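# Find faulty interlocked drawers in a four-drawer tool cabinet

## Task

The cabinet has four drawers that should interlock, so that opening any one locks the remaining three. Some drawers are defective: either opening one leaves the others free to move, or it can still be opened while a working drawer is out. Closed drawers look identical, so test them. At the end every defective drawer must stand open by at least a hand's width and every working drawer must be completely closed.

## Robot and tools

ROBOT. Two arms, left_arm and right_arm, each ending in a five-finger hand (right hand on right_arm, its mirror image on left_arm). Base positions in the scene frame: left_arm (+0.011, +0.377, 0) m, right_arm (+0.066, -0.372, 0) m. Cameras: cam_high, cam_low, cam_left_wrist, cam_right_wrist, each 672x504.

FRAME. Scene frame: origin at table-top height, midway between the arms; +x points out over the table, +z up, left_arm on the +y side. Positions, targets and velocities in results use this frame. The hand point sits 0.15 m out from the wrist flange along the fingers. Its +z runs along the straight fingers, +y out of the palm, +x across the palm (away from the thumb on the right hand, toward it on the left). Straight fingertips reach 0.06-0.07 m past the point and lie 0.06 m behind it along -y. A bracket on the little-finger side of the wrist can strike things.

ROW LAYOUT. A row always has 28 numbers in [-1, 1], both arms included: left dx, dy, dz, rx, ry, rz; left little, ring, middle, index, thumb_bend, thumb_turn, force_limit, speed; then the same 14 for the right arm. The six pose numbers are an offset, not a pose, measured along the scene axes from that arm's Hand target as it stood when the action or move began; 1.0 equals 0.6 m of travel or 180 degrees. rx, ry, rz form one rotation vector turning about the Hand target position. Sending six zeros re-requests the current Hand target. The six finger numbers are absolute targets: +1 straight/open, -1 curled; thumb_turn +1 beside the palm, -1 opposite the fingers. force_limit maps -1 to about 0 N and +1 to 10 N (15 N for both thumb motors). speed goes from almost zero at -1 to full at +0.48 and above. There is no 'leave unchanged' value: repeat the eight hand numbers last sent for that hand; if none were sent yet, use its hand_measured six plus hand_force_limit and hand_speed.

TOOLS.
execute_actions(actions, cameras): actions is a list of actions; each action is a list of up to 15 rows, one per 1/30 s step, with the last row held if fewer are given. All rows in one action count from the same starting Hand target; a repeated offset in a later action moves further. Images appear only for an empty actions list or when cameras names them.
move(target, speed, blend, stop_force, zero, blocking, cameras): drives each hand point in a straight line. target is one 28-number row or a list of up to 15 rows; every row is an offset from the same starting Hand targets. speed is in m/s, 0.002 to 3.6 (default 0.25), rotation capped at twice that in rad/s; one value or one per target. blend in metres rounds corners in a list. stop_force in newtons, 3 to 120, ends an arm's path when its wrist sensor feels that much push against travel; zero (default true) re-zeros before the move. blocking=false returns early but cannot be combined with stop_force. The move gives up after 10 s. Paths ignore obstacles and the other arm. Don't use stop_force when the hand is rotating, or when pulling away from something you press.
wait(seconds 0 to 10), stop() to brake a running move, zoom_image(camera, region [x0, y0, x1, y1] in pixels, at most 504 by 504, on the newest images), show_instructions(), zero_wrist_force(arm: left_arm or right_arm), finished_scene(scene=1), which is final.

RESULTS. Each call reports per arm: end_effector_position (m), quaternion (wxyz), velocities, Hand target (the base for the next offsets), joint positions and torques, Wrist force and Wrist torque in the hand's own axes plus a peak line, and per hand hand_measured, hand_stopped_by (moving, target, force, stalled, fault) and hand_load_n (positive = finger pushed open), in motor order. A move adds a 'move:' line: done, off_target, moving, held or fault, with limits=paced (pose clipped) or limits=held (steps withheld). done means within 3 mm and 2 degrees; it does not prove contact or its absence. A hand point often rests short of its Hand target; send the gap as an offset.

CAUTIONS. Arms are stiff: a target past a firm surface can trigger a fault stop (10 s) at about 150 N net force or joint contact torque of 139 N m (shoulder, elbow) or 26 N m (wrists). Approach drawer handles slowly, pull gently, and treat a drawer that won't move as locked rather than forcing it. Orientation commands are clipped to 32 degrees from the measured pose each step. Keep the arms apart; don't close a hand on the other hand. Avoid swinging near an arm's own base. Holding loads or straining toward unreachable poses heats motors (warning at 70 °C, brake stop at 85 °C). Nothing may fall or end up off the table; avoid slamming drawers shut. The grip suits handles down to about 0.025 m thick; close slowly (speed -0.94 or lower) for a gentle hold.

Each tool is called by a JSON object that holds its "name" and its "arguments", one argument or row to a line.

Reference images:

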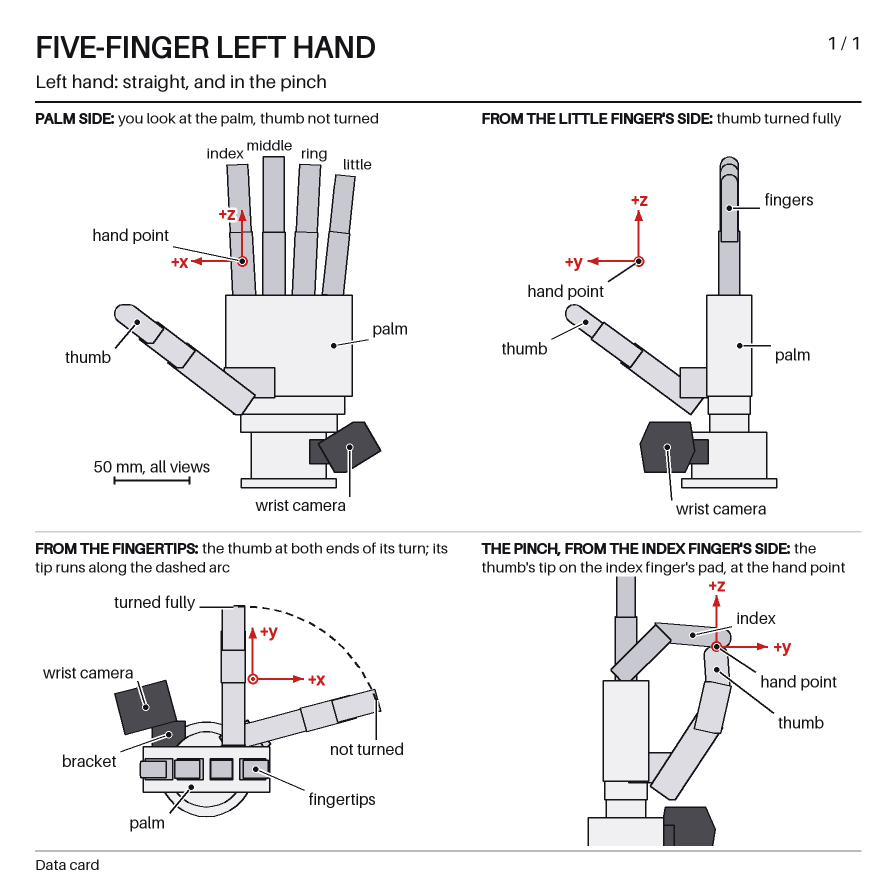

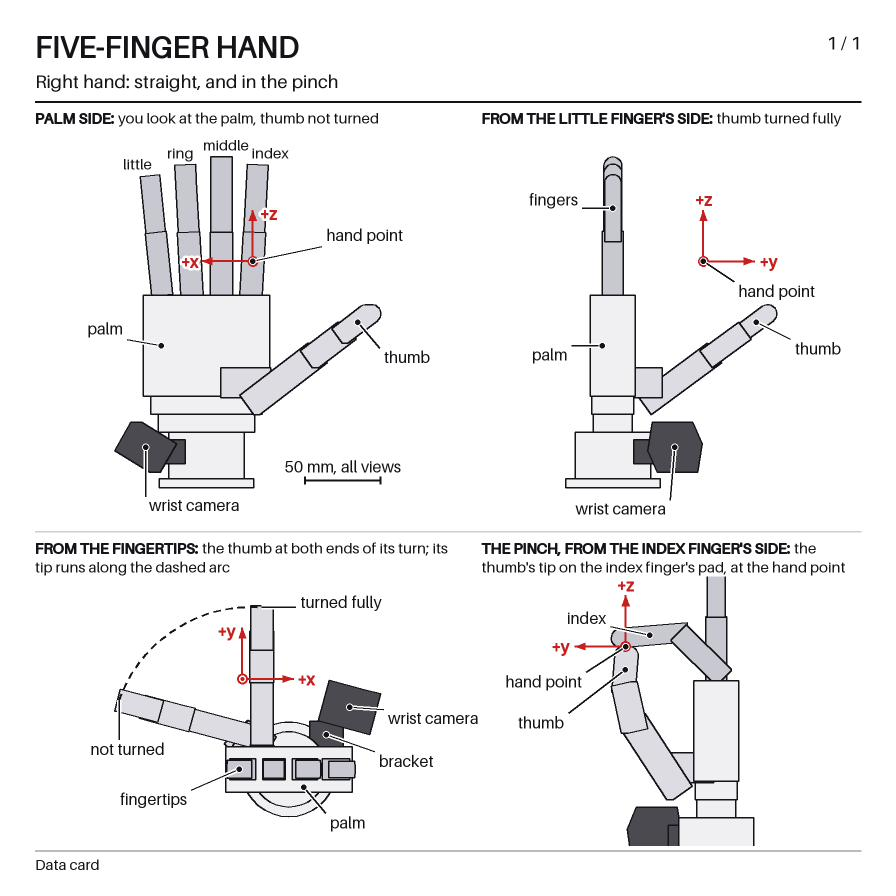

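## Session

{"name": "execute_actions", "arguments": {
  "actions": []
}}

Scene clock: 0.00 s.
left_arm: end_effector_position=(+0.4213, +0.7328, +0.2696) hand_measured=(+1.000, +1.000, +1.000, +1.000, +1.000, +1.000) hand_load_n=(+0.0, +0.0, +0.0, +0.0, +0.0, +0.0) hand_stopped_by=(target, target, target, target, target, target) hand_force_limit=0.00 hand_speed=-0.80 end_effector_quat_wxyz=(+0.049, +0.578, +0.814, -0.031) | right_arm: end_effector_position=(+0.4274, -0.3429, +0.2006) hand_measured=(+1.000, +1.000, +1.000, +1.000, +1.000, +1.000) hand_load_n=(+0.0, +0.0, +0.0, +0.0, +0.0, +0.0) hand_stopped_by=(target, target, target, target, target, target) hand_force_limit=0.00 hand_speed=-0.80 end_effector_quat_wxyz=(+0.018, +0.633, +0.763, +0.131)
Joint positions: left_arm=[4.185 -1.997 -1.235 1.591 -1.478 0.702] | right_arm=[-0.545 -1.702 2.077 1.12 1.315 -0.725]
Joint velocities: within noise
Joint torques (N m): no reading
Motor temperatures (°C): left_arm=[37 37 37 39 51 42] | right_arm=[35 46 42 51 47 42]
Wrist force (N): no reading
Wrist torque (N m): no reading
Wrist force, peak (N): no reading
Hand target: left_arm +0.4213, +0.7328, +0.2696; +0.049, +0.578, +0.814, -0.031 | right_arm +0.4274, -0.3429, +0.2006; +0.018, +0.633, +0.763, +0.131

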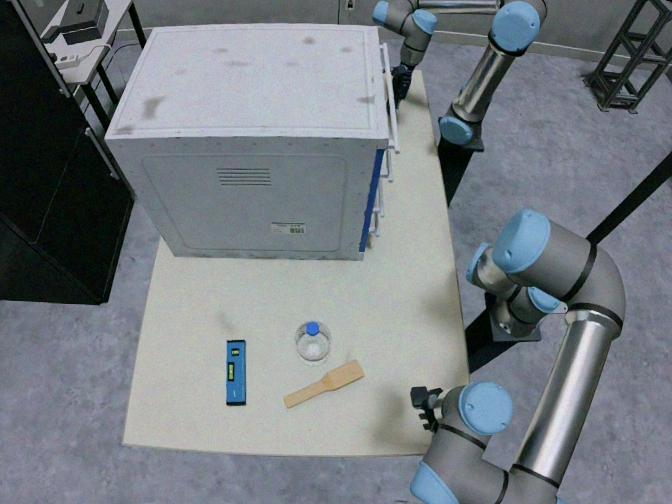

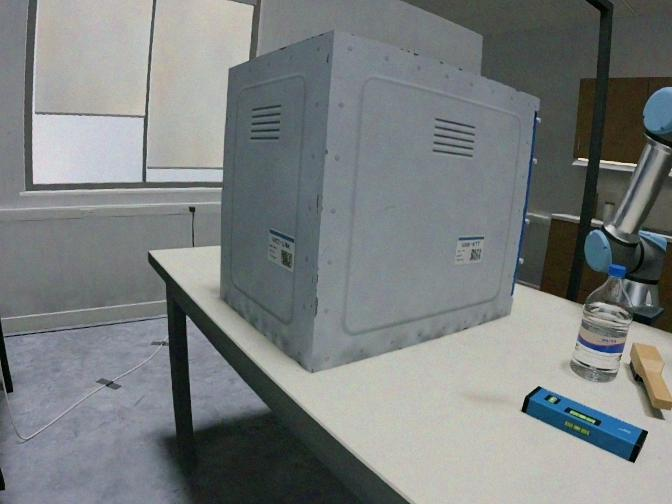

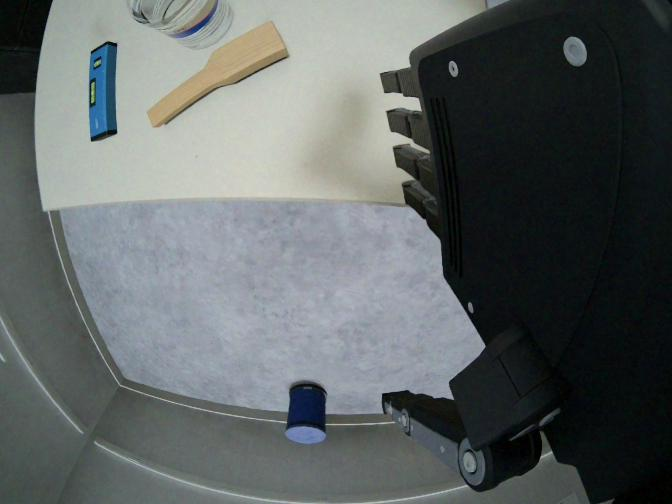

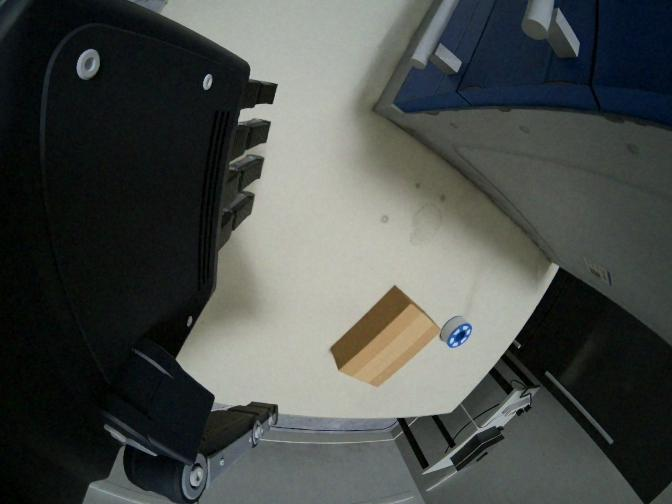

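{"name": "zoom_image", "arguments": {
  "camera": "cam_high",
  "region": [340, 10, 460, 270]
}}

{"name": "zoom_image", "arguments": {
  "camera": "cam_right_wrist",
  "region": [370, 0, 672, 260]
}}

{"name": "zoom_image", "arguments": {
  "camera": "cam_low",
  "region": [440, 60, 600, 320]
}}

Scaled by 1.938 from the camera's 672x504 image, which has a finer 960x720 frame.

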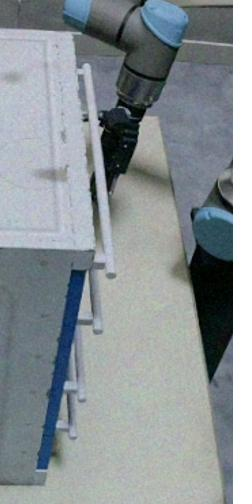

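Scaled by 1.669 from the camera's 672x504 image, which has a finer 960x720 frame.

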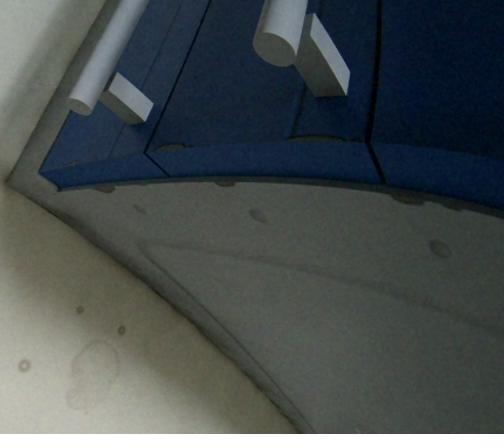

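Scaled by 1.938 from the camera's 672x504 image, which has a finer 960x720 frame.

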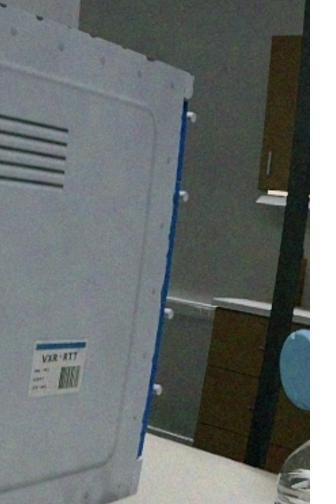

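{"name": "move", "arguments": {
  "target": [
    [0,0,0,0,0,0,1,1,1,1,1,1,0,-0.8,-0.2457,0.238,0.3657,-0.0995,-0.0755,0.9333,1,1,1,1,1,1,0,-0.8]
  ],
  "speed": 0.5,
  "cameras": ["cam_right_wrist","cam_high"]
}}

Scene clock: 140.50 s.
left_arm: end_effector_position=(+0.4213, +0.7328, +0.2696) hand_measured=(+1.000, +1.000, +1.000, +1.000, +1.000, +1.000) hand_load_n=(+0.0, +0.0, +0.0, +0.0, +0.0, +0.0) hand_stopped_by=(target, target, target, target, target, target) hand_force_limit=0.00 hand_speed=-0.80 end_effector_quat_wxyz=(+0.049, +0.578, +0.814, -0.031) | right_arm: end_effector_position=(+0.2800, -0.2001, +0.4200) hand_measured=(+1.000, +1.000, +1.000, +1.000, +1.000, +1.000) hand_load_n=(+0.0, +0.0, +0.0, +0.0, +0.0, +0.0) hand_stopped_by=(target, target, target, target, target, target) hand_force_limit=0.00 hand_speed=-0.80 end_effector_quat_wxyz=(+0.001, +0.708, -0.707, -0.001)
Joint positions: left_arm=[4.185 -1.997 -1.235 1.591 -1.478 0.702] | right_arm=[0.031 -1.584 1.372 1.784 1.571 -3.116]
Joint torques (N m): left_arm=[-0.29 35.37 18.9 -2.73 0.31 0.05] | right_arm=[-5.4 -26.03 -6.61 0.2 -1.66 0.13]
Wrist force (N): left_arm=[0.0 0.2 0.1] | right_arm=[-0.4 0.3 0.0]
Wrist torque (N m): left_arm=[0.03 0.00 -0.01] | right_arm=[0.03 0.04 -0.03]
Wrist force, peak (N): left_arm=[0.3 0.5 0.3] | right_arm=[-1.1 0.2 -0.4]
Hand target: left_arm +0.4213, +0.7328, +0.2696; +0.049, +0.578, +0.814, -0.031 | right_arm +0.2800, -0.2001, +0.4200; +0.001, +0.708, -0.707, +0.000
Off the commanded pose: left_arm 0.000 m, 0 deg | right_arm 0.000 m, 0 deg.
move: done
camera_calibration:
cam_right_wrist: T_world_to_cam=[[-0.954373, -0.297795, -0.0221258, 0.223356], [-0.272433, 0.83796, 0.472867, 0.0548284], [-0.122277, 0.45732, -0.880856, 0.613723], [0, 0, 0, 1]] pos_world=[0.303146, -0.260098, 0.519617]
Images, in order (width x height): cam_high 672x504, cam_right_wrist 672x504.

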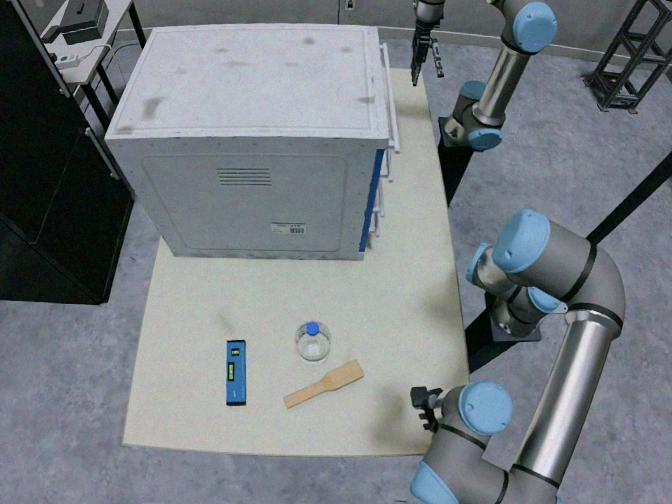

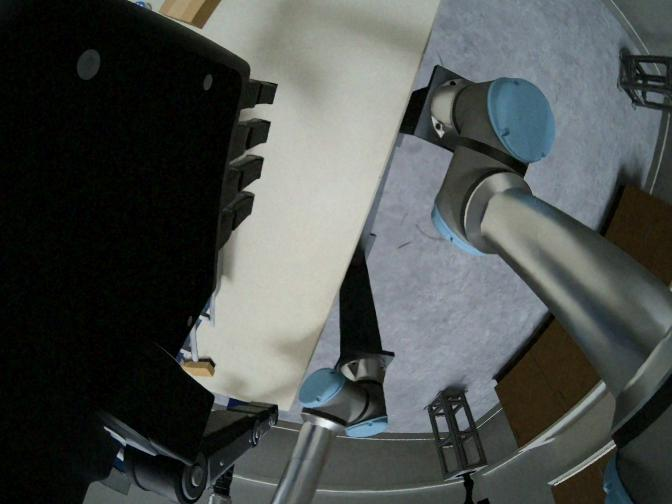

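{"name": "move", "arguments": {
  "target": [
    [0,0,0,0,0,0,1,1,1,1,1,1,0,-0.8,-0.067,0.1667,-0.083,0,-0.5,0,1,1,1,1,1,1,0,-0.8]
  ],
  "speed": 0.5,
  "cameras": ["cam_right_wrist","cam_high"]
}}

Scene clock: 149.00 s.
left_arm: end_effector_position=(+0.4213, +0.7328, +0.2696) hand_measured=(+1.000, +1.000, +1.000, +1.000, +1.000, +1.000) hand_load_n=(+0.0, +0.0, +0.0, +0.0, +0.0, +0.0) hand_stopped_by=(target, target, target, target, target, target) hand_force_limit=0.00 hand_speed=-0.80 end_effector_quat_wxyz=(+0.049, +0.578, +0.814, -0.031) | right_arm: end_effector_position=(+0.2398, -0.1002, +0.3702) hand_measured=(+1.000, +1.000, +1.000, +1.000, +1.000, +1.000) hand_load_n=(+0.0, -0.5, +0.0, +0.0, +0.0, +0.0) hand_stopped_by=(target, target, target, target, target, target) hand_force_limit=0.00 hand_speed=-0.80 end_effector_quat_wxyz=(+0.499, -0.501, +0.500, -0.500)
Joint positions: left_arm=[4.185 -1.997 -1.235 1.591 -1.478 0.702] | right_arm=[1.327 -1.999 2.047 -0.042 2.894 -3.137]
Joint torques (N m): left_arm=[-0.77 35.42 18.56 -2.67 0.37 0.04] | right_arm=[12.82 7.21 -32.43 0.95 0.96 0.41]
Wrist force (N): left_arm=[-0.1 0.2 0.2] | right_arm=[-1.2 -0.1 0.5]
Wrist torque (N m): left_arm=[0.03 0.01 -0.01] | right_arm=[0.33 0.23 -0.02]
Wrist force, peak (N): left_arm=[0.5 0.4 0.3] | right_arm=[-2.0 0.1 0.1]
Hand target: left_arm +0.4213, +0.7328, +0.2696; +0.049, +0.578, +0.814, -0.031 | right_arm +0.2398, -0.1001, +0.3702; +0.499, -0.501, +0.500, -0.500
Off the commanded pose: left_arm 0.000 m, 0 deg | right_arm 0.000 m, 0 deg.
move: done
camera_calibration:
cam_right_wrist: T_world_to_cam=[[0.0222552, -0.297832, -0.954359, 0.324594], [-0.472842, 0.837943, -0.272528, 0.307587], [0.880866, 0.457326, -0.122179, -0.00211837], [0, 0, 0, 1]] pos_world=[0.140082, -0.160097, 0.393346]
Images, in order (width x height): cam_high 672x504, cam_right_wrist 672x504.

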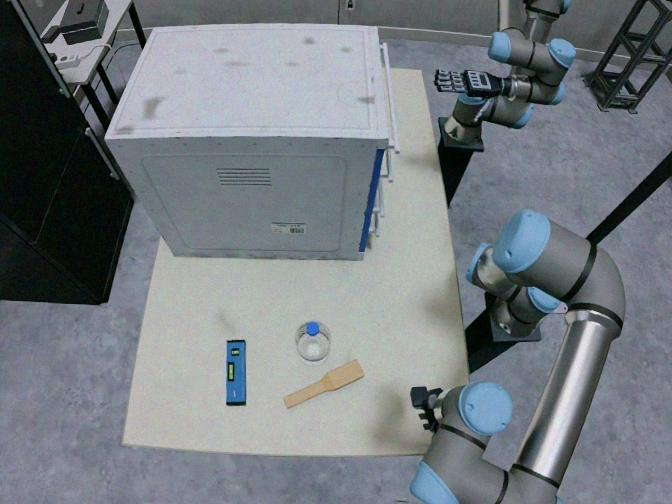

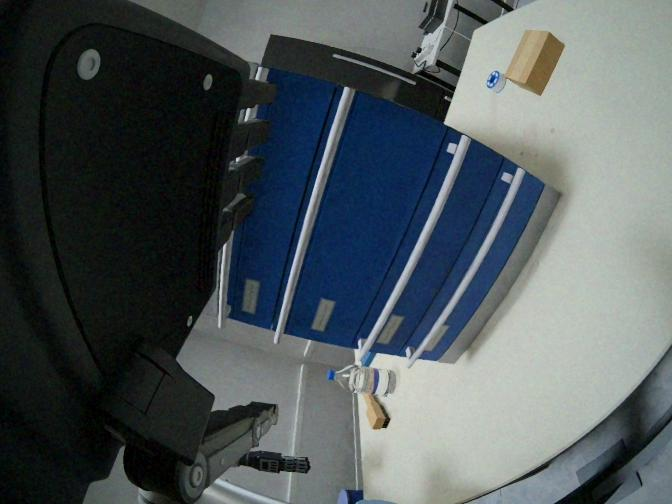

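{"name": "zoom_image", "arguments": {
  "camera": "cam_right_wrist",
  "region": [200, 30, 580, 400]
}}

Scaled by 1.326 from the camera's 672x504 image, which has a finer 960x720 frame.

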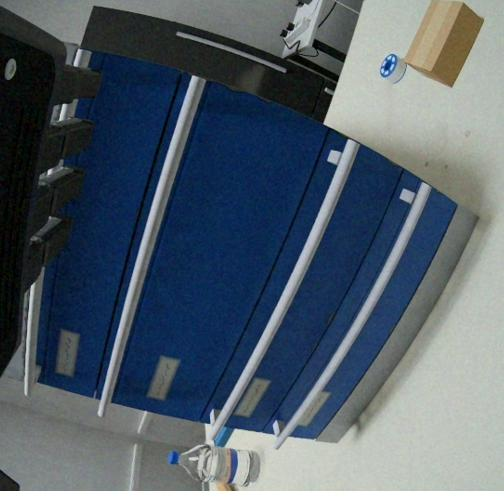

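{"name": "move", "arguments": {
  "target": [
    [0,0,0,0,0,0,1,1,1,1,1,1,0,-0.8,0.1667,0.2,-0.3633,0,0.1111,0,0.15,0.15,0.15,0.15,1,1,0.2,0]
  ],
  "speed": 0.3,
  "cameras": ["cam_right_wrist","cam_high"]
}}

Scene clock: 262.17 s.
left_arm: end_effector_position=(+0.4213, +0.7328, +0.2696) hand_measured=(+1.000, +1.000, +1.000, +1.000, +1.000, +1.000) hand_load_n=(+0.0, +0.0, +0.0, +0.0, +0.0, +0.0) hand_stopped_by=(target, target, target, target, target, target) hand_force_limit=0.00 hand_speed=-0.80 end_effector_quat_wxyz=(+0.049, +0.578, +0.814, -0.031) | right_arm: end_effector_position=(+0.3399, +0.0199, +0.1524) hand_measured=(+0.150, +0.150, +0.150, +0.150, +1.000, +1.000) hand_load_n=(+0.0, +0.0, +0.0, +0.0, +0.0, +0.0) hand_stopped_by=(target, target, target, target, target, target) hand_force_limit=0.20 hand_speed=0.00 end_effector_quat_wxyz=(-0.405, +0.580, -0.579, +0.406)
Joint positions: left_arm=[4.185 -1.997 -1.235 1.591 -1.478 0.702] | right_arm=[1.038 -1.417 1.972 0.067 2.511 -2.619]
Joint torques (N m): left_arm=[-0.28 34.91 18.81 -2.75 0.45 -0.03] | right_arm=[10.85 -14.13 -4.52 2.85 0.27 -0.41]
Wrist force (N): left_arm=[0.1 0.1 0.2] | right_arm=[-1.3 -0.1 0.1]
Wrist torque (N m): left_arm=[0.02 -0.02 -0.01] | right_arm=[0.30 0.22 0.12]
Wrist force, peak (N): left_arm=[0.6 0.2 0.2] | right_arm=[-2.1 1.2 1.8]
Hand target: left_arm +0.4213, +0.7328, +0.2696; +0.049, +0.578, +0.814, -0.031 | right_arm +0.3398, +0.0199, +0.1522; -0.405, +0.580, -0.579, +0.406
Off the commanded pose: left_arm 0.000 m, 0 deg | right_arm 0.000 m, 0 deg.
move: done
camera_calibration:
cam_right_wrist: T_world_to_cam=[[-0.305245, -0.297726, -0.904536, 0.253984], [-0.53746, 0.837983, -0.0944492, 0.18986], [0.786106, 0.457322, -0.415806, -0.0948656], [0, 0, 0, 1]] pos_world=[0.254144, -0.040098, 0.208224]
Images, in order (width x height): cam_high 672x504, cam_right_wrist 672x504.

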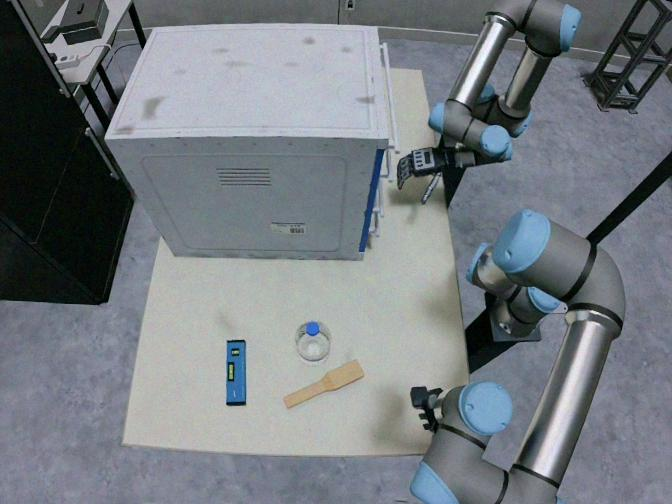

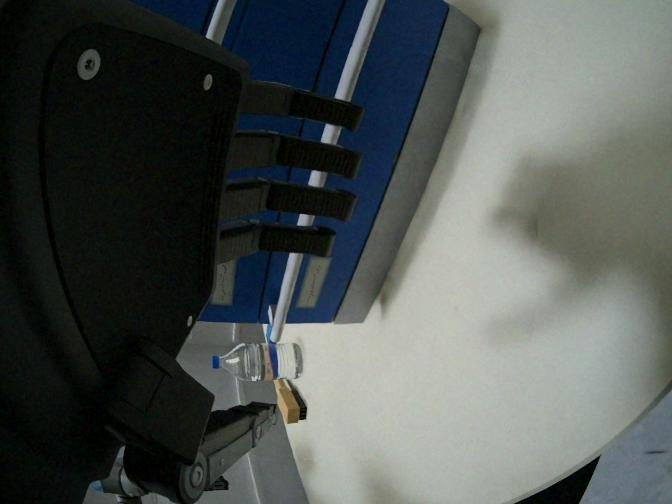

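{"name": "move", "arguments": {
  "target": [
    [0,0,0,0,0,0,1,1,1,1,1,1,0,-0.8,0.1433,0,0.005,0,0,0,0.15,0.15,0.15,0.15,1,1,0.2,0]
  ],
  "speed": 0.06,
  "stop_force": 8,
  "cameras": ["cam_right_wrist"]
}}

Scene clock: 279.30 s.
left_arm: end_effector_position=(+0.4213, +0.7328, +0.2696) hand_measured=(+1.000, +1.000, +1.000, +1.000, +1.000, +1.000) hand_load_n=(+0.0, +0.0, +0.0, +0.0, +0.0, +0.0) hand_stopped_by=(target, target, target, target, target, target) hand_force_limit=0.00 hand_speed=-0.80 end_effector_quat_wxyz=(+0.049, +0.578, +0.814, -0.031) | right_arm: end_effector_position=(+0.4095, +0.0198, +0.1547) hand_measured=(+0.150, +0.150, +0.150, +0.150, +1.000, +1.000) hand_load_n=(+0.0, +0.0, +4.5, +0.0, +0.0, +0.0) hand_stopped_by=(target, target, target, target, target, target) hand_force_limit=0.20 hand_speed=0.00 end_effector_quat_wxyz=(-0.405, +0.580, -0.579, +0.406)
Joint positions: left_arm=[4.185 -1.997 -1.235 1.591 -1.478 0.702] | right_arm=[0.876 -1.406 1.934 -0.012 2.374 -2.755]
Joint torques (N m): left_arm=[-0.29 35.85 19 -2.81 0.44 0.03] | right_arm=[-12.21 -29.37 -8.08 2.31 -1.52 -2.14]
Wrist force (N): left_arm=[0.2 0.2 0.0] | right_arm=[-1.7 -10.4 -0.8]
Wrist torque (N m): left_arm=[0.03 -0.03 0.00] | right_arm=[0.37 0.09 -0.20]
Wrist force, peak (N): left_arm=[0.1 0.0 -0.7] | right_arm=[-0.7 -15.7 -17.1]
Hand target: left_arm +0.4213, +0.7328, +0.2696; +0.049, +0.578, +0.814, -0.031 | right_arm +0.4095, +0.0198, +0.1547; -0.405, +0.580, -0.579, +0.406 (not the last commanded pose)
Off the commanded pose: left_arm 0.000 m, 0 deg | right_arm 0.016 m, 0 deg.
move: contact (right_arm)
camera_calibration:
cam_right_wrist: T_world_to_cam=[[-0.305465, -0.29789, -0.904407, 0.277378], [-0.537534, 0.837936, -0.0944432, 0.227559], [0.785969, 0.457301, -0.416087, -0.1486], [0, 0, 0, 1]] pos_world=[0.323846, -0.040097, 0.210524]
Images, in order (width x height): cam_right_wrist 672x504.

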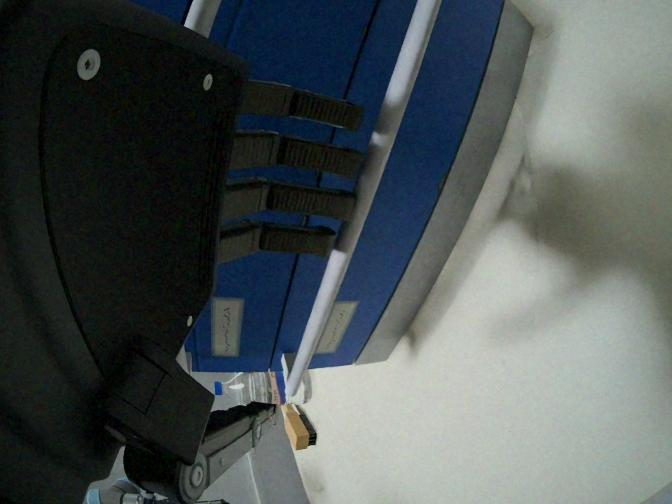

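{"name": "move", "arguments": {
  "target": [
    [0,0,0,0,0,0,1,1,1,1,1,1,0,-0.8,-0.015,0,0.027,0,0,0,0.15,0.15,0.15,0.15,1,1,0.2,0]
  ],
  "speed": 0.1
}}

{"name": "move", "arguments": {
  "target": [
    [0,0,0,0,0,0,1,1,1,1,1,1,0,-0.8,0.0467,0,0,0,0,0,0.15,0.15,0.15,0.15,1,1,0.2,0]
  ],
  "speed": 0.05,
  "stop_force": 6,
  "cameras": ["cam_right_wrist"]
}}

Scene clock: 290.97 s.
left_arm: end_effector_position=(+0.4213, +0.7328, +0.2696) hand_measured=(+1.000, +1.000, +1.000, +1.000, +1.000, +1.000) hand_load_n=(+0.0, +0.0, +0.0, +0.0, +0.0, +0.0) hand_stopped_by=(target, target, target, target, target, target) hand_force_limit=0.00 hand_speed=-0.80 end_effector_quat_wxyz=(+0.049, +0.578, +0.814, -0.031) | right_arm: end_effector_position=(+0.4005, +0.0199, +0.1711) hand_measured=(+0.150, +0.150, +0.150, +0.150, +1.000, +1.000) hand_load_n=(+0.0, +0.0, +0.0, +0.0, +0.0, +0.0) hand_stopped_by=(target, target, target, target, target, target) hand_force_limit=0.20 hand_speed=0.00 end_effector_quat_wxyz=(-0.405, +0.580, -0.579, +0.406) end_effector_velocity=(+0.001, +0.002, -0.001) end_effector_angular_velocity=(+0.003, -0.002, +0.002)
Joint positions: left_arm=[4.185 -1.997 -1.235 1.591 -1.478 0.702] | right_arm=[0.895 -1.43 1.917 0.04 2.391 -2.741]
Joint velocities: left_arm=[within noise] | right_arm=[-0.001 0.002 0 -0.006 -0.002 -0.001]
Joint torques (N m): left_arm=[-0.7 35.91 19.25 -2.78 0.58 -0.02] | right_arm=[-10.79 -14.2 -9.08 -1.99 -0.42 -1.14]
Wrist force (N): left_arm=[0.1 0.1 0.0] | right_arm=[-0.9 -0.2 0.0]
Wrist torque (N m): left_arm=[0.01 -0.02 0.01] | right_arm=[0.30 0.16 -0.01]
Wrist force, peak (N): left_arm=[0.6 0.0 -0.2] | right_arm=[-2.0 -10.4 -0.8]
Hand target: left_arm +0.4213, +0.7328, +0.2696; +0.049, +0.578, +0.814, -0.031 | right_arm +0.4005, +0.0198, +0.1709; -0.405, +0.580, -0.579, +0.406
Off the commanded pose: left_arm 0.000 m, 0 deg | right_arm 0.000 m, 0 deg.
move: done

Scene clock: 292.53 s.
left_arm: end_effector_position=(+0.4213, +0.7328, +0.2696) hand_measured=(+1.000, +1.000, +1.000, +1.000, +1.000, +1.000) hand_load_n=(+0.0, +0.0, +0.0, +0.0, +0.0, +0.0) hand_stopped_by=(target, target, target, target, target, target) hand_force_limit=0.00 hand_speed=-0.80 end_effector_quat_wxyz=(+0.049, +0.578, +0.814, -0.031) | right_arm: end_effector_position=(+0.4221, +0.0198, +0.1709) hand_measured=(+0.150, +0.150, +0.150, +0.150, +1.000, +1.000) hand_load_n=(+0.0, +0.0, +0.0, +0.0, +0.0, +0.0) hand_stopped_by=(target, target, target, target, target, target) hand_force_limit=0.20 hand_speed=0.00 end_effector_quat_wxyz=(-0.405, +0.580, -0.579, +0.406)
Joint positions: left_arm=[4.185 -1.997 -1.235 1.591 -1.478 0.702] | right_arm=[0.849 -1.418 1.9 0.022 2.351 -2.773]
Joint torques (N m): left_arm=[-0.59 35.91 19.02 -2.81 0.66 -0.08] | right_arm=[-12.54 -33.02 -5.85 2.33 -0.97 -1.88]
Wrist force (N): left_arm=[0.3 0.3 0.3] | right_arm=[-2.5 1.2 -0.5]
Wrist torque (N m): left_arm=[0.04 -0.03 0.01] | right_arm=[0.41 0.36 -0.04]
Wrist force, peak (N): left_arm=[0.2 0.2 0.5] | right_arm=[-0.5 38.0 -37.3]
Hand target: left_arm +0.4213, +0.7328, +0.2696; +0.049, +0.578, +0.814, -0.031 | right_arm +0.4221, +0.0198, +0.1709; -0.405, +0.580, -0.579, +0.406 (not the last commanded pose)
Off the commanded pose: left_arm 0.000 m, 0 deg | right_arm 0.006 m, 0 deg.
move: contact (right_arm)
camera_calibration:
cam_right_wrist: T_world_to_cam=[[-0.305511, -0.298021, -0.904349, 0.295876], [-0.537504, 0.837943, -0.0945559, 0.235878], [0.785972, 0.457203, -0.416189, -0.151745], [0, 0, 0, 1]] pos_world=[0.336446, -0.0400963, 0.226724]
Images, in order (width x height): cam_right_wrist 672x504.

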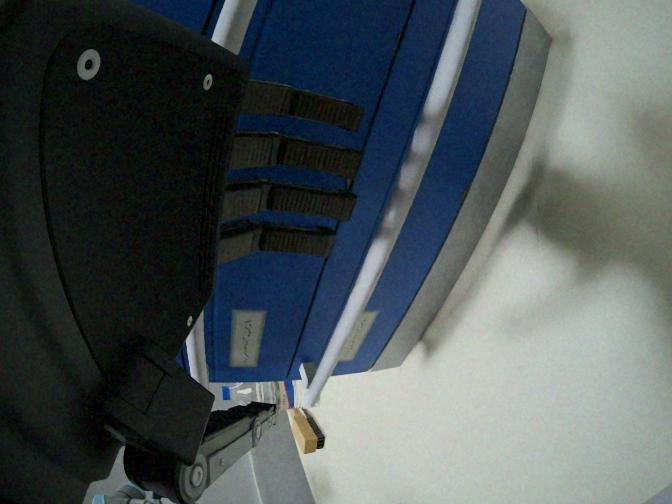

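{"name": "move", "arguments": {
  "target": [
    [0,0,0,0,0,0,1,1,1,1,1,1,0,-0.8,-0.02,0,-0.0165,0,0,0,0.15,0.15,0.15,0.15,1,1,0.2,0]
  ],
  "speed": 0.1
}}

{"name": "move", "arguments": {
  "target": [
    [0,0,0,0,0,0,1,1,1,1,1,1,0,-0.8,0.04,0,0,0,0,0,0.15,0.15,0.15,0.15,1,1,0.2,0]
  ],
  "speed": 0.02,
  "stop_force": 5,
  "cameras": ["cam_right_wrist"]
}}

Scene clock: 311.77 s.
left_arm: end_effector_position=(+0.4213, +0.7328, +0.2696) hand_measured=(+1.000, +1.000, +1.000, +1.000, +1.000, +1.000) hand_load_n=(+0.0, -0.5, +0.0, -0.5, +0.0, +0.0) hand_stopped_by=(target, target, target, target, target, target) hand_force_limit=0.00 hand_speed=-0.80 end_effector_quat_wxyz=(+0.049, +0.578, +0.814, -0.031) | right_arm: end_effector_position=(+0.4100, +0.0198, +0.1608) hand_measured=(+0.150, +0.150, +0.150, +0.150, +1.000, +1.000) hand_load_n=(+0.0, +0.0, +0.0, +0.0, +0.0, +0.0) hand_stopped_by=(target, target, target, target, target, target) hand_force_limit=0.20 hand_speed=0.00 end_effector_quat_wxyz=(-0.405, +0.580, -0.579, +0.406)
Joint positions: left_arm=[4.185 -1.997 -1.235 1.591 -1.478 0.702] | right_arm=[0.875 -1.413 1.925 0.005 2.373 -2.756]
Joint torques (N m): left_arm=[-0.25 36.13 19.07 -2.87 0.67 -0.09] | right_arm=[-12.13 -21.82 -28.36 1.77 -0.41 -1.35]
Wrist force (N): left_arm=[0.4 0.3 0.2] | right_arm=[-1.9 0.1 0.0]
Wrist torque (N m): left_arm=[0.04 -0.05 0.02] | right_arm=[0.34 0.31 -0.07]
Wrist force, peak (N): left_arm=[0.5 0.3 0.2] | right_arm=[-2.5 1.2 -0.6]
Hand target: left_arm +0.4213, +0.7328, +0.2696; +0.049, +0.578, +0.814, -0.031 | right_arm +0.4101, +0.0198, +0.1610; -0.405, +0.580, -0.579, +0.406
Off the commanded pose: left_arm 0.000 m, 0 deg | right_arm 0.000 m, 0 deg.
move: done

Scene clock: 313.90 s.
left_arm: end_effector_position=(+0.4213, +0.7328, +0.2696) hand_measured=(+1.000, +1.000, +1.000, +1.000, +1.000, +1.000) hand_load_n=(+0.0, +0.0, +0.0, +0.0, +0.0, +0.0) hand_stopped_by=(target, target, target, target, target, target) hand_force_limit=0.00 hand_speed=-0.80 end_effector_quat_wxyz=(+0.049, +0.578, +0.814, -0.031) | right_arm: end_effector_position=(+0.4316, +0.0198, +0.1610) hand_measured=(+0.150, +0.150, +0.150, +0.150, +1.000, +1.000) hand_load_n=(-0.5, +0.0, -0.5, +0.0, +0.0, +0.0) hand_stopped_by=(target, target, target, target, target, target) hand_force_limit=0.20 hand_speed=0.00 end_effector_quat_wxyz=(-0.405, +0.580, -0.579, +0.406)
Joint positions: left_arm=[4.185 -1.997 -1.235 1.591 -1.478 0.702] | right_arm=[0.83 -1.4 1.906 -0.011 2.334 -2.786]
Joint torques (N m): left_arm=[-0.91 35.12 18.72 -2.86 0.72 0.1] | right_arm=[12.82 -37.27 -8.1 2.07 0.76 0.98]
Wrist force (N): left_arm=[0.1 0.0 -0.1] | right_arm=[-1.9 6.1 1.3]
Wrist torque (N m): left_arm=[0.02 -0.03 0.01] | right_arm=[0.47 0.20 0.25]
Wrist force, peak (N): left_arm=[0.5 0.2 0.3] | right_arm=[-0.9 16.1 -4.2]
Hand target: left_arm +0.4213, +0.7328, +0.2696; +0.049, +0.578, +0.814, -0.031 | right_arm +0.4316, +0.0198, +0.1610; -0.405, +0.580, -0.579, +0.406 (not the last commanded pose)
Off the commanded pose: left_arm 0.000 m, 0 deg | right_arm 0.003 m, 0 deg.
move: contact (right_arm)
camera_calibration:
cam_right_wrist: T_world_to_cam=[[-0.305551, -0.298009, -0.904339, 0.289807], [-0.537429, 0.837991, -0.0945626, 0.239971], [0.786008, 0.457124, -0.416208, -0.163265], [0, 0, 0, 1]] pos_world=[0.345846, -0.0400964, 0.216824]
Images, in order (width x height): cam_right_wrist 672x504.

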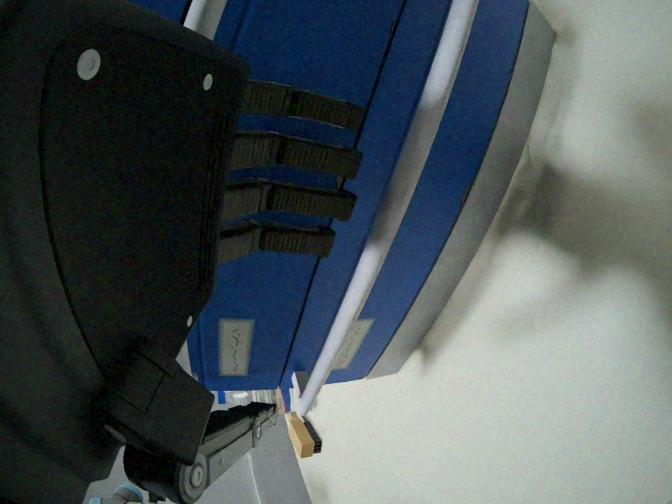

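{"name": "move", "arguments": {
  "target": [
    [0,0,0,0,0,0,1,1,1,1,1,1,0,-0.8,-0.0527,0,0,0,0,0,0.4,0.4,0.4,0.4,1,1,0.2,0]
  ],
  "speed": 0.1
}}

{"name": "move", "arguments": {
  "target": [
    [0,0,0,0,0,0,1,1,1,1,1,1,0,-0.8,0,0,-0.0117,0,0,0,0.4,0.4,0.4,0.4,1,1,0.2,0],
    [0,0,0,0,0,0,1,1,1,1,1,1,0,-0.8,0.032,0,-0.0117,0,0,0,0.4,0.4,0.4,0.4,1,1,0.2,0]
  ],
  "speed": 0.03,
  "stop_force": 5,
  "cameras": ["cam_right_wrist"]
}}

Scene clock: 339.77 s.
left_arm: end_effector_position=(+0.4213, +0.7328, +0.2696) hand_measured=(+1.000, +1.000, +1.000, +1.000, +1.000, +1.000) hand_load_n=(+0.0, +0.0, +0.0, +0.0, +0.0, +0.0) hand_stopped_by=(target, target, target, target, target, target) hand_force_limit=0.00 hand_speed=-0.80 end_effector_quat_wxyz=(+0.049, +0.578, +0.814, -0.031) | right_arm: end_effector_position=(+0.3998, +0.0197, +0.1609) hand_measured=(+0.400, +0.400, +0.400, +0.400, +1.000, +1.000) hand_load_n=(+0.0, +0.0, +0.0, +0.0, +0.0, +0.0) hand_stopped_by=(target, target, target, target, target, target) hand_force_limit=0.20 hand_speed=0.00 end_effector_quat_wxyz=(-0.405, +0.580, -0.579, +0.406) end_effector_velocity=(+0.002, +0.000, -0.001) end_effector_angular_velocity=(-0.001, +0.000, +0.002)
Joint positions: left_arm=[4.185 -1.997 -1.235 1.591 -1.478 0.702] | right_arm=[0.896 -1.418 1.932 0.014 2.392 -2.74]
Joint velocities: left_arm=[within noise] | right_arm=[-0.004 0.002 -0.001 -0.004 -0.005 -0.005]
Joint torques (N m): left_arm=[-0.76 36.44 19.39 -2.81 0.7 0.03] | right_arm=[-13.48 -14.99 -27.89 -1.68 -0.79 -1.85]
Wrist force (N): left_arm=[0.1 0.0 0.0] | right_arm=[-1.3 0.8 -0.5]
Wrist torque (N m): left_arm=[0.00 -0.01 0.00] | right_arm=[0.47 0.23 0.09]
Wrist force, peak (N): left_arm=[0.6 0.2 -0.2] | right_arm=[-3.2 32.1 -28.0]
Hand target: left_arm +0.4213, +0.7328, +0.2696; +0.049, +0.578, +0.814, -0.031 | right_arm +0.4000, +0.0198, +0.1610; -0.405, +0.580, -0.579, +0.406
Off the commanded pose: left_arm 0.000 m, 0 deg | right_arm 0.000 m, 0 deg.
move: done

Scene clock: 341.67 s.
left_arm: end_effector_position=(+0.4213, +0.7328, +0.2696) hand_measured=(+1.000, +1.000, +1.000, +1.000, +1.000, +1.000) hand_load_n=(+0.0, +0.0, +0.0, +0.0, +0.0, +0.0) hand_stopped_by=(target, target, target, target, target, target) hand_force_limit=0.00 hand_speed=-0.80 end_effector_quat_wxyz=(+0.049, +0.578, +0.814, -0.031) | right_arm: end_effector_position=(+0.4181, +0.0198, +0.1540) hand_measured=(+0.400, +0.400, +0.400, +0.400, +1.000, +1.000) hand_load_n=(+0.0, +0.0, -3.0, +0.0, +0.0, +0.0) hand_stopped_by=(target, target, target, target, target, target) hand_force_limit=0.20 hand_speed=0.00 end_effector_quat_wxyz=(-0.405, +0.580, -0.579, +0.406)
Joint positions: left_arm=[4.185 -1.997 -1.235 1.591 -1.478 0.702] | right_arm=[0.858 -1.4 1.928 -0.02 2.358 -2.768]
Joint torques (N m): left_arm=[-0.59 36.23 19.3 -2.89 0.74 0.01] | right_arm=[11.64 -35.07 -7.2 1.99 0.09 -0.82]
Wrist force (N): left_arm=[0.2 0.2 0.1] | right_arm=[-0.8 3.6 -2.1]
Wrist torque (N m): left_arm=[0.03 -0.04 0.00] | right_arm=[0.48 0.26 0.07]
Wrist force, peak (N): left_arm=[0.2 0.5 0.1] | right_arm=[-0.7 -0.5 -15.3]
Hand target: left_arm +0.4213, +0.7328, +0.2696; +0.049, +0.578, +0.814, -0.031 | right_arm +0.4180, +0.0198, +0.1540; -0.405, +0.580, -0.579, +0.406 (not the last commanded pose)
Off the commanded pose: left_arm 0.000 m, 0 deg | right_arm 0.001 m, 0 deg.
move: contact (right_arm); path passed 1 of 2 targets
camera_calibration:
cam_right_wrist: T_world_to_cam=[[-0.305551, -0.298009, -0.904339, 0.279351], [-0.537429, 0.837991, -0.0945626, 0.232054], [0.786008, 0.457124, -0.416208, -0.155567], [0, 0, 0, 1]] pos_world=[0.332346, -0.0400964, 0.209824]
Images, in order (width x height): cam_right_wrist 672x504.

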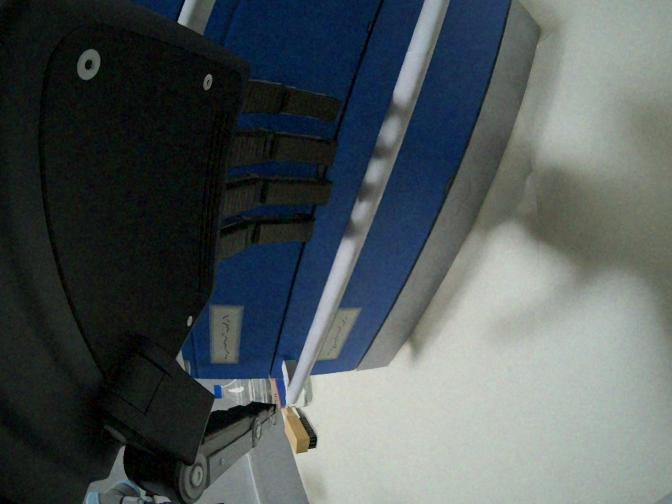

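{"name": "move", "arguments": {
  "target": [
    [0,0,0,0,0,0,1,1,1,1,1,1,0,-0.8,-0.003,0,0,0,0,0,0.4,0.4,0.4,0.4,1,1,0.2,0],
    [0,0,0,0,0,0,1,1,1,1,1,1,0,-0.8,-0.003,0,-0.0483,0,0,0,0.4,0.4,0.4,0.4,1,1,0.2,0]
  ],
  "speed": 0.03,
  "stop_force": 5,
  "cameras": ["cam_right_wrist"]
}}

Scene clock: 351.13 s.
left_arm: end_effector_position=(+0.4213, +0.7328, +0.2696) hand_measured=(+1.000, +1.000, +1.000, +1.000, +1.000, +1.000) hand_load_n=(+0.0, +0.0, +0.0, +0.0, +0.0, +0.0) hand_stopped_by=(target, target, target, target, target, target) hand_force_limit=0.00 hand_speed=-0.80 end_effector_quat_wxyz=(+0.049, +0.578, +0.814, -0.031) | right_arm: end_effector_position=(+0.4162, +0.0198, +0.1250) hand_measured=(+0.400, +0.400, +0.400, +0.400, +1.000, +1.000) hand_load_n=(+0.0, +0.0, +0.0, +0.0, +0.0, +0.0) hand_stopped_by=(target, target, target, target, target, target) hand_force_limit=0.20 hand_speed=0.00 end_effector_quat_wxyz=(-0.405, +0.580, -0.579, +0.406)
Joint positions: left_arm=[4.185 -1.997 -1.235 1.591 -1.478 0.702] | right_arm=[0.861 -1.362 1.969 -0.097 2.361 -2.765]
Joint torques (N m): left_arm=[-0.83 35.61 19.62 -2.87 0.86 0.07] | right_arm=[-11.91 -35.3 -28.18 2.54 -0.8 -1.48]
Wrist force (N): left_arm=[0.4 0.2 -0.1] | right_arm=[-1.3 1.0 -0.5]
Wrist torque (N m): left_arm=[0.05 -0.07 0.02] | right_arm=[0.50 0.24 0.00]
Wrist force, peak (N): left_arm=[0.6 0.1 0.2] | right_arm=[-0.9 3.8 -2.0]
Hand target: left_arm +0.4213, +0.7328, +0.2696; +0.049, +0.578, +0.814, -0.031 | right_arm +0.4162, +0.0198, +0.1250; -0.405, +0.580, -0.579, +0.406
Off the commanded pose: left_arm 0.000 m, 0 deg | right_arm 0.000 m, 0 deg.
move: done
camera_calibration:
cam_right_wrist: T_world_to_cam=[[-0.305551, -0.298009, -0.904339, 0.252576], [-0.537429, 0.837991, -0.0945626, 0.228344], [0.786008, 0.457124, -0.416208, -0.166222], [0, 0, 0, 1]] pos_world=[0.330546, -0.0400964, 0.180824]
Images, in order (width x height): cam_right_wrist 672x504.

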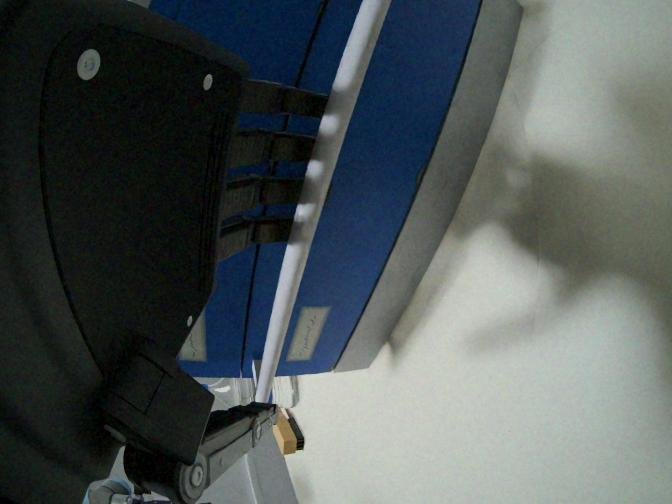

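{"name": "move", "arguments": {
  "target": [
    [0,0,0,0,0,0,1,1,1,1,1,1,0,-0.8,0,0,-0.008,0,0,0,0.4,0.4,0.4,0.4,1,1,0.2,0],
    [0,0,0,0,0,0,1,1,1,1,1,1,0,-0.8,0,0,-0.008,0,0,0,-0.1,-0.1,-0.1,-0.1,1,1,-0.3,-0.85]
  ],
  "speed": 0.03,
  "cameras": ["cam_right_wrist"]
}}

Scene clock: 357.87 s.
left_arm: end_effector_position=(+0.4213, +0.7328, +0.2696) hand_measured=(+1.000, +1.000, +1.000, +1.000, +1.000, +1.000) hand_load_n=(+0.0, +0.0, +0.0, +0.0, +0.0, +0.0) hand_stopped_by=(target, target, target, target, target, target) hand_force_limit=0.00 hand_speed=-0.80 end_effector_quat_wxyz=(+0.049, +0.578, +0.814, -0.031) | right_arm: end_effector_position=(+0.4163, +0.0197, +0.1202) hand_measured=(+0.320, +0.346, +0.332, +0.346, +1.000, +1.000) hand_load_n=(+8.5, +0.0, +3.0, +0.0, -0.5, +0.0) hand_stopped_by=(force, force, force, force, target, target) hand_force_limit=-0.30 hand_speed=-0.85 end_effector_quat_wxyz=(-0.405, +0.580, -0.579, +0.406)
Joint positions: left_arm=[4.185 -1.997 -1.235 1.591 -1.478 0.702] | right_arm=[0.861 -1.355 1.975 -0.11 2.361 -2.765]
Joint torques (N m): left_arm=[-1.7 35.96 19.27 -3.03 0.86 -0.01] | right_arm=[-4.66 -31.23 -22.47 4.47 -0.6 0.02]
Wrist force (N): left_arm=[0.2 0.4 0.0] | right_arm=[-0.3 -11.5 7.9]
Wrist torque (N m): left_arm=[0.05 -0.03 0.00] | right_arm=[0.25 -0.19 -0.57]
Wrist force, peak (N): left_arm=[0.7 0.1 0.0] | right_arm=[-0.4 -12.9 7.8]
Hand target: left_arm +0.4213, +0.7328, +0.2696; +0.049, +0.578, +0.814, -0.031 | right_arm +0.4162, +0.0198, +0.1202; -0.405, +0.580, -0.579, +0.406
Off the commanded pose: left_arm 0.000 m, 0 deg | right_arm 0.000 m, 0 deg.
move: done
camera_calibration:
cam_right_wrist: T_world_to_cam=[[-0.305622, -0.29805, -0.904301, 0.24822], [-0.537436, 0.837986, -0.0945586, 0.227976], [0.785976, 0.457105, -0.41629, -0.168151], [0, 0, 0, 1]] pos_world=[0.330546, -0.0401961, 0.176024]
Images, in order (width x height): cam_right_wrist 672x504.

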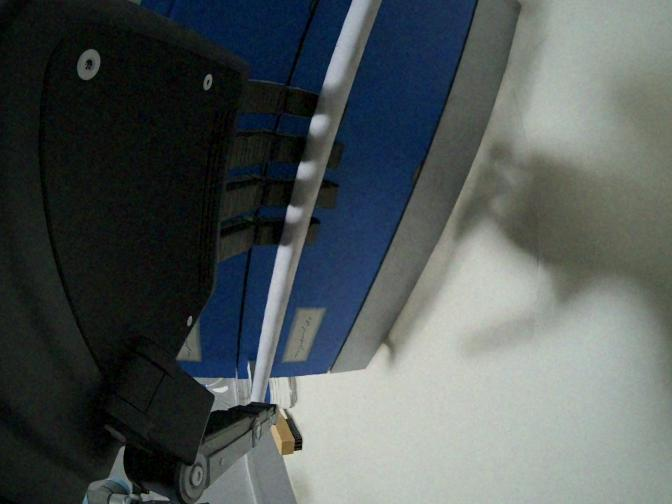

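{"name": "move", "arguments": {
  "target": [
    [0,0,0,0,0,0,1,1,1,1,1,1,0,-0.8,-0.2,0,0,0,0,0,-0.1,-0.1,-0.1,-0.1,1,1,-0.3,-0.85]
  ],
  "speed": 0.06,
  "stop_force": 25,
  "cameras": ["cam_right_wrist","cam_high"]
}}

Scene clock: 366.00 s.
left_arm: end_effector_position=(+0.4213, +0.7328, +0.2696) hand_measured=(+1.000, +1.000, +1.000, +1.000, +1.000, +1.000) hand_load_n=(+0.0, +0.0, +0.0, +0.0, +0.0, +0.0) hand_stopped_by=(target, target, target, target, target, target) hand_force_limit=0.00 hand_speed=-0.80 end_effector_quat_wxyz=(+0.049, +0.578, +0.814, -0.031) | right_arm: end_effector_position=(+0.2963, +0.0198, +0.1202) hand_measured=(+0.320, +0.346, +0.332, +0.346, +1.000, +1.000) hand_load_n=(+0.0, +0.0, +0.0, +0.0, +0.0, +0.0) hand_stopped_by=(force, force, force, force, target, target) hand_force_limit=-0.30 hand_speed=-0.85 end_effector_quat_wxyz=(-0.405, +0.580, -0.579, +0.406)
Joint positions: left_arm=[4.185 -1.997 -1.235 1.591 -1.478 0.702] | right_arm=[1.153 -1.352 2.012 0.07 2.601 -2.489]
Joint torques (N m): left_arm=[-0.69 35.36 19.82 -2.93 0.98 0.03] | right_arm=[-12.17 -34.2 -6.9 -1.07 -0.35 0.81]
Wrist force (N): left_arm=[0.1 -0.2 0.2] | right_arm=[-1.5 0.8 -0.4]
Wrist torque (N m): left_arm=[-0.03 0.00 0.01] | right_arm=[0.46 0.30 0.13]
Wrist force, peak (N): left_arm=[0.6 0.4 -0.1] | right_arm=[2.4 -5.6 18.3]
Hand target: left_arm +0.4213, +0.7328, +0.2696; +0.049, +0.578, +0.814, -0.031 | right_arm +0.2962, +0.0198, +0.1202; -0.405, +0.580, -0.579, +0.406
Off the commanded pose: left_arm 0.000 m, 0 deg | right_arm 0.000 m, 0 deg.
move: done
camera_calibration:
cam_right_wrist: T_world_to_cam=[[-0.305528, -0.297995, -0.904352, 0.211657], [-0.537494, 0.837953, -0.0945272, 0.163415], [0.785972, 0.457203, -0.416188, -0.0738503], [0, 0, 0, 1]] pos_world=[0.210546, -0.0400965, 0.176124]
Images, in order (width x height): cam_high 672x504, cam_right_wrist 672x504.

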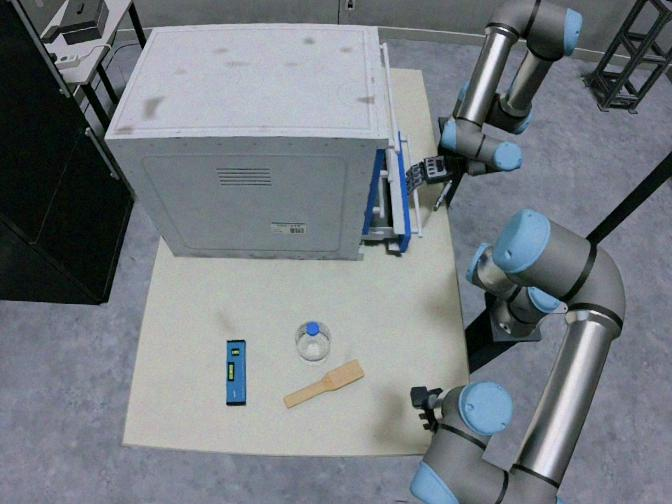

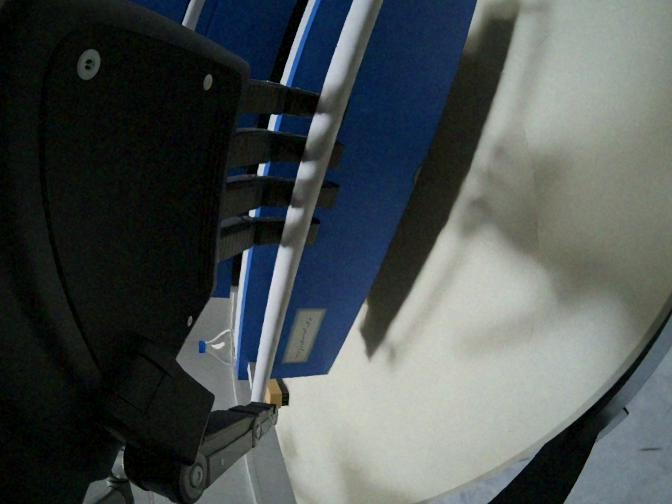

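{"name": "move", "arguments": {
  "target": [
    [0,0,0,0,0,0,1,1,1,1,1,1,0,-0.8,0,0,0,0,0,0,0.4,0.4,0.4,0.4,1,1,-0.3,0],
    [0,0,0,0,0,0,1,1,1,1,1,1,0,-0.8,0,0,0.25,0,0,0,0.4,0.4,0.4,0.4,1,1,-0.3,0],
    [0,0,0,0,0,0,1,1,1,1,1,1,0,-0.8,0.183,0,0.2363,0,0,0,0.4,0.4,0.4,0.4,1,1,-0.3,0]
  ],
  "speed": 0.15,
  "blend": [0,0.02,0],
  "cameras": ["cam_right_wrist"]
}}

Scene clock: 382.90 s.
left_arm: end_effector_position=(+0.4213, +0.7328, +0.2696) hand_measured=(+1.000, +1.000, +1.000, +1.000, +1.000, +1.000) hand_load_n=(+0.0, +0.0, +0.0, +0.0, +0.0, +0.0) hand_stopped_by=(target, target, target, target, target, target) hand_force_limit=0.00 hand_speed=-0.80 end_effector_quat_wxyz=(+0.049, +0.578, +0.814, -0.031) | right_arm: end_effector_position=(+0.4061, +0.0198, +0.2620) hand_measured=(+0.400, +0.400, +0.400, +0.400, +1.000, +1.000) hand_load_n=(+0.0, +0.0, +0.0, +0.0, +0.0, +0.0) hand_stopped_by=(target, target, target, target, target, target) hand_force_limit=-0.30 hand_speed=0.00 end_effector_quat_wxyz=(-0.405, +0.580, -0.579, +0.406)
Joint positions: left_arm=[4.185 -1.997 -1.235 1.591 -1.478 0.702] | right_arm=[0.883 -1.506 1.753 0.275 2.38 -2.75]
Joint torques (N m): left_arm=[-1.5 36.71 18.91 -3.02 1 -0.13] | right_arm=[1.62 -32.04 -8.52 2.05 1.15 0.59]
Wrist force (N): left_arm=[0.4 0.2 0.0] | right_arm=[-1.2 0.4 -0.5]
Wrist torque (N m): left_arm=[0.03 -0.06 0.02] | right_arm=[0.41 0.24 -0.02]
Wrist force, peak (N): left_arm=[0.5 0.4 -0.1] | right_arm=[-1.8 9.2 -6.8]
Hand target: left_arm +0.4213, +0.7328, +0.2696; +0.049, +0.578, +0.814, -0.031 | right_arm +0.4060, +0.0198, +0.2620; -0.405, +0.580, -0.579, +0.406
Off the commanded pose: left_arm 0.000 m, 0 deg | right_arm 0.000 m, 0 deg.
move: done
camera_calibration:
cam_right_wrist: T_world_to_cam=[[-0.305559, -0.297944, -0.904358, 0.373364], [-0.537368, 0.838033, -0.0945305, 0.23579], [0.786047, 0.457088, -0.416175, -0.101209], [0, 0, 0, 1]] pos_world=[0.320346, -0.0400968, 0.317824]
Images, in order (width x height): cam_right_wrist 672x504.

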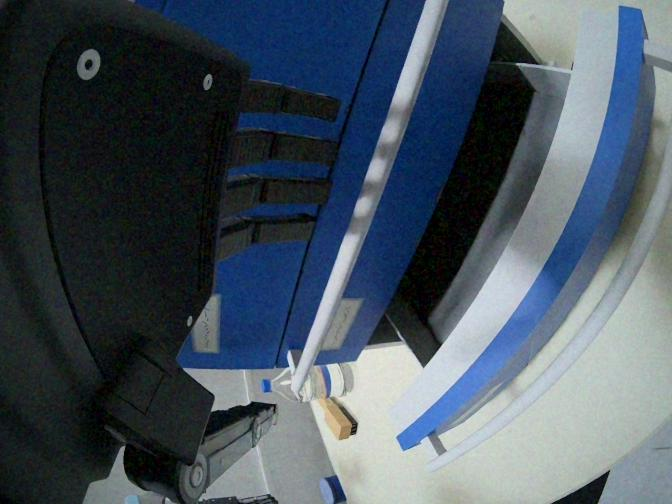

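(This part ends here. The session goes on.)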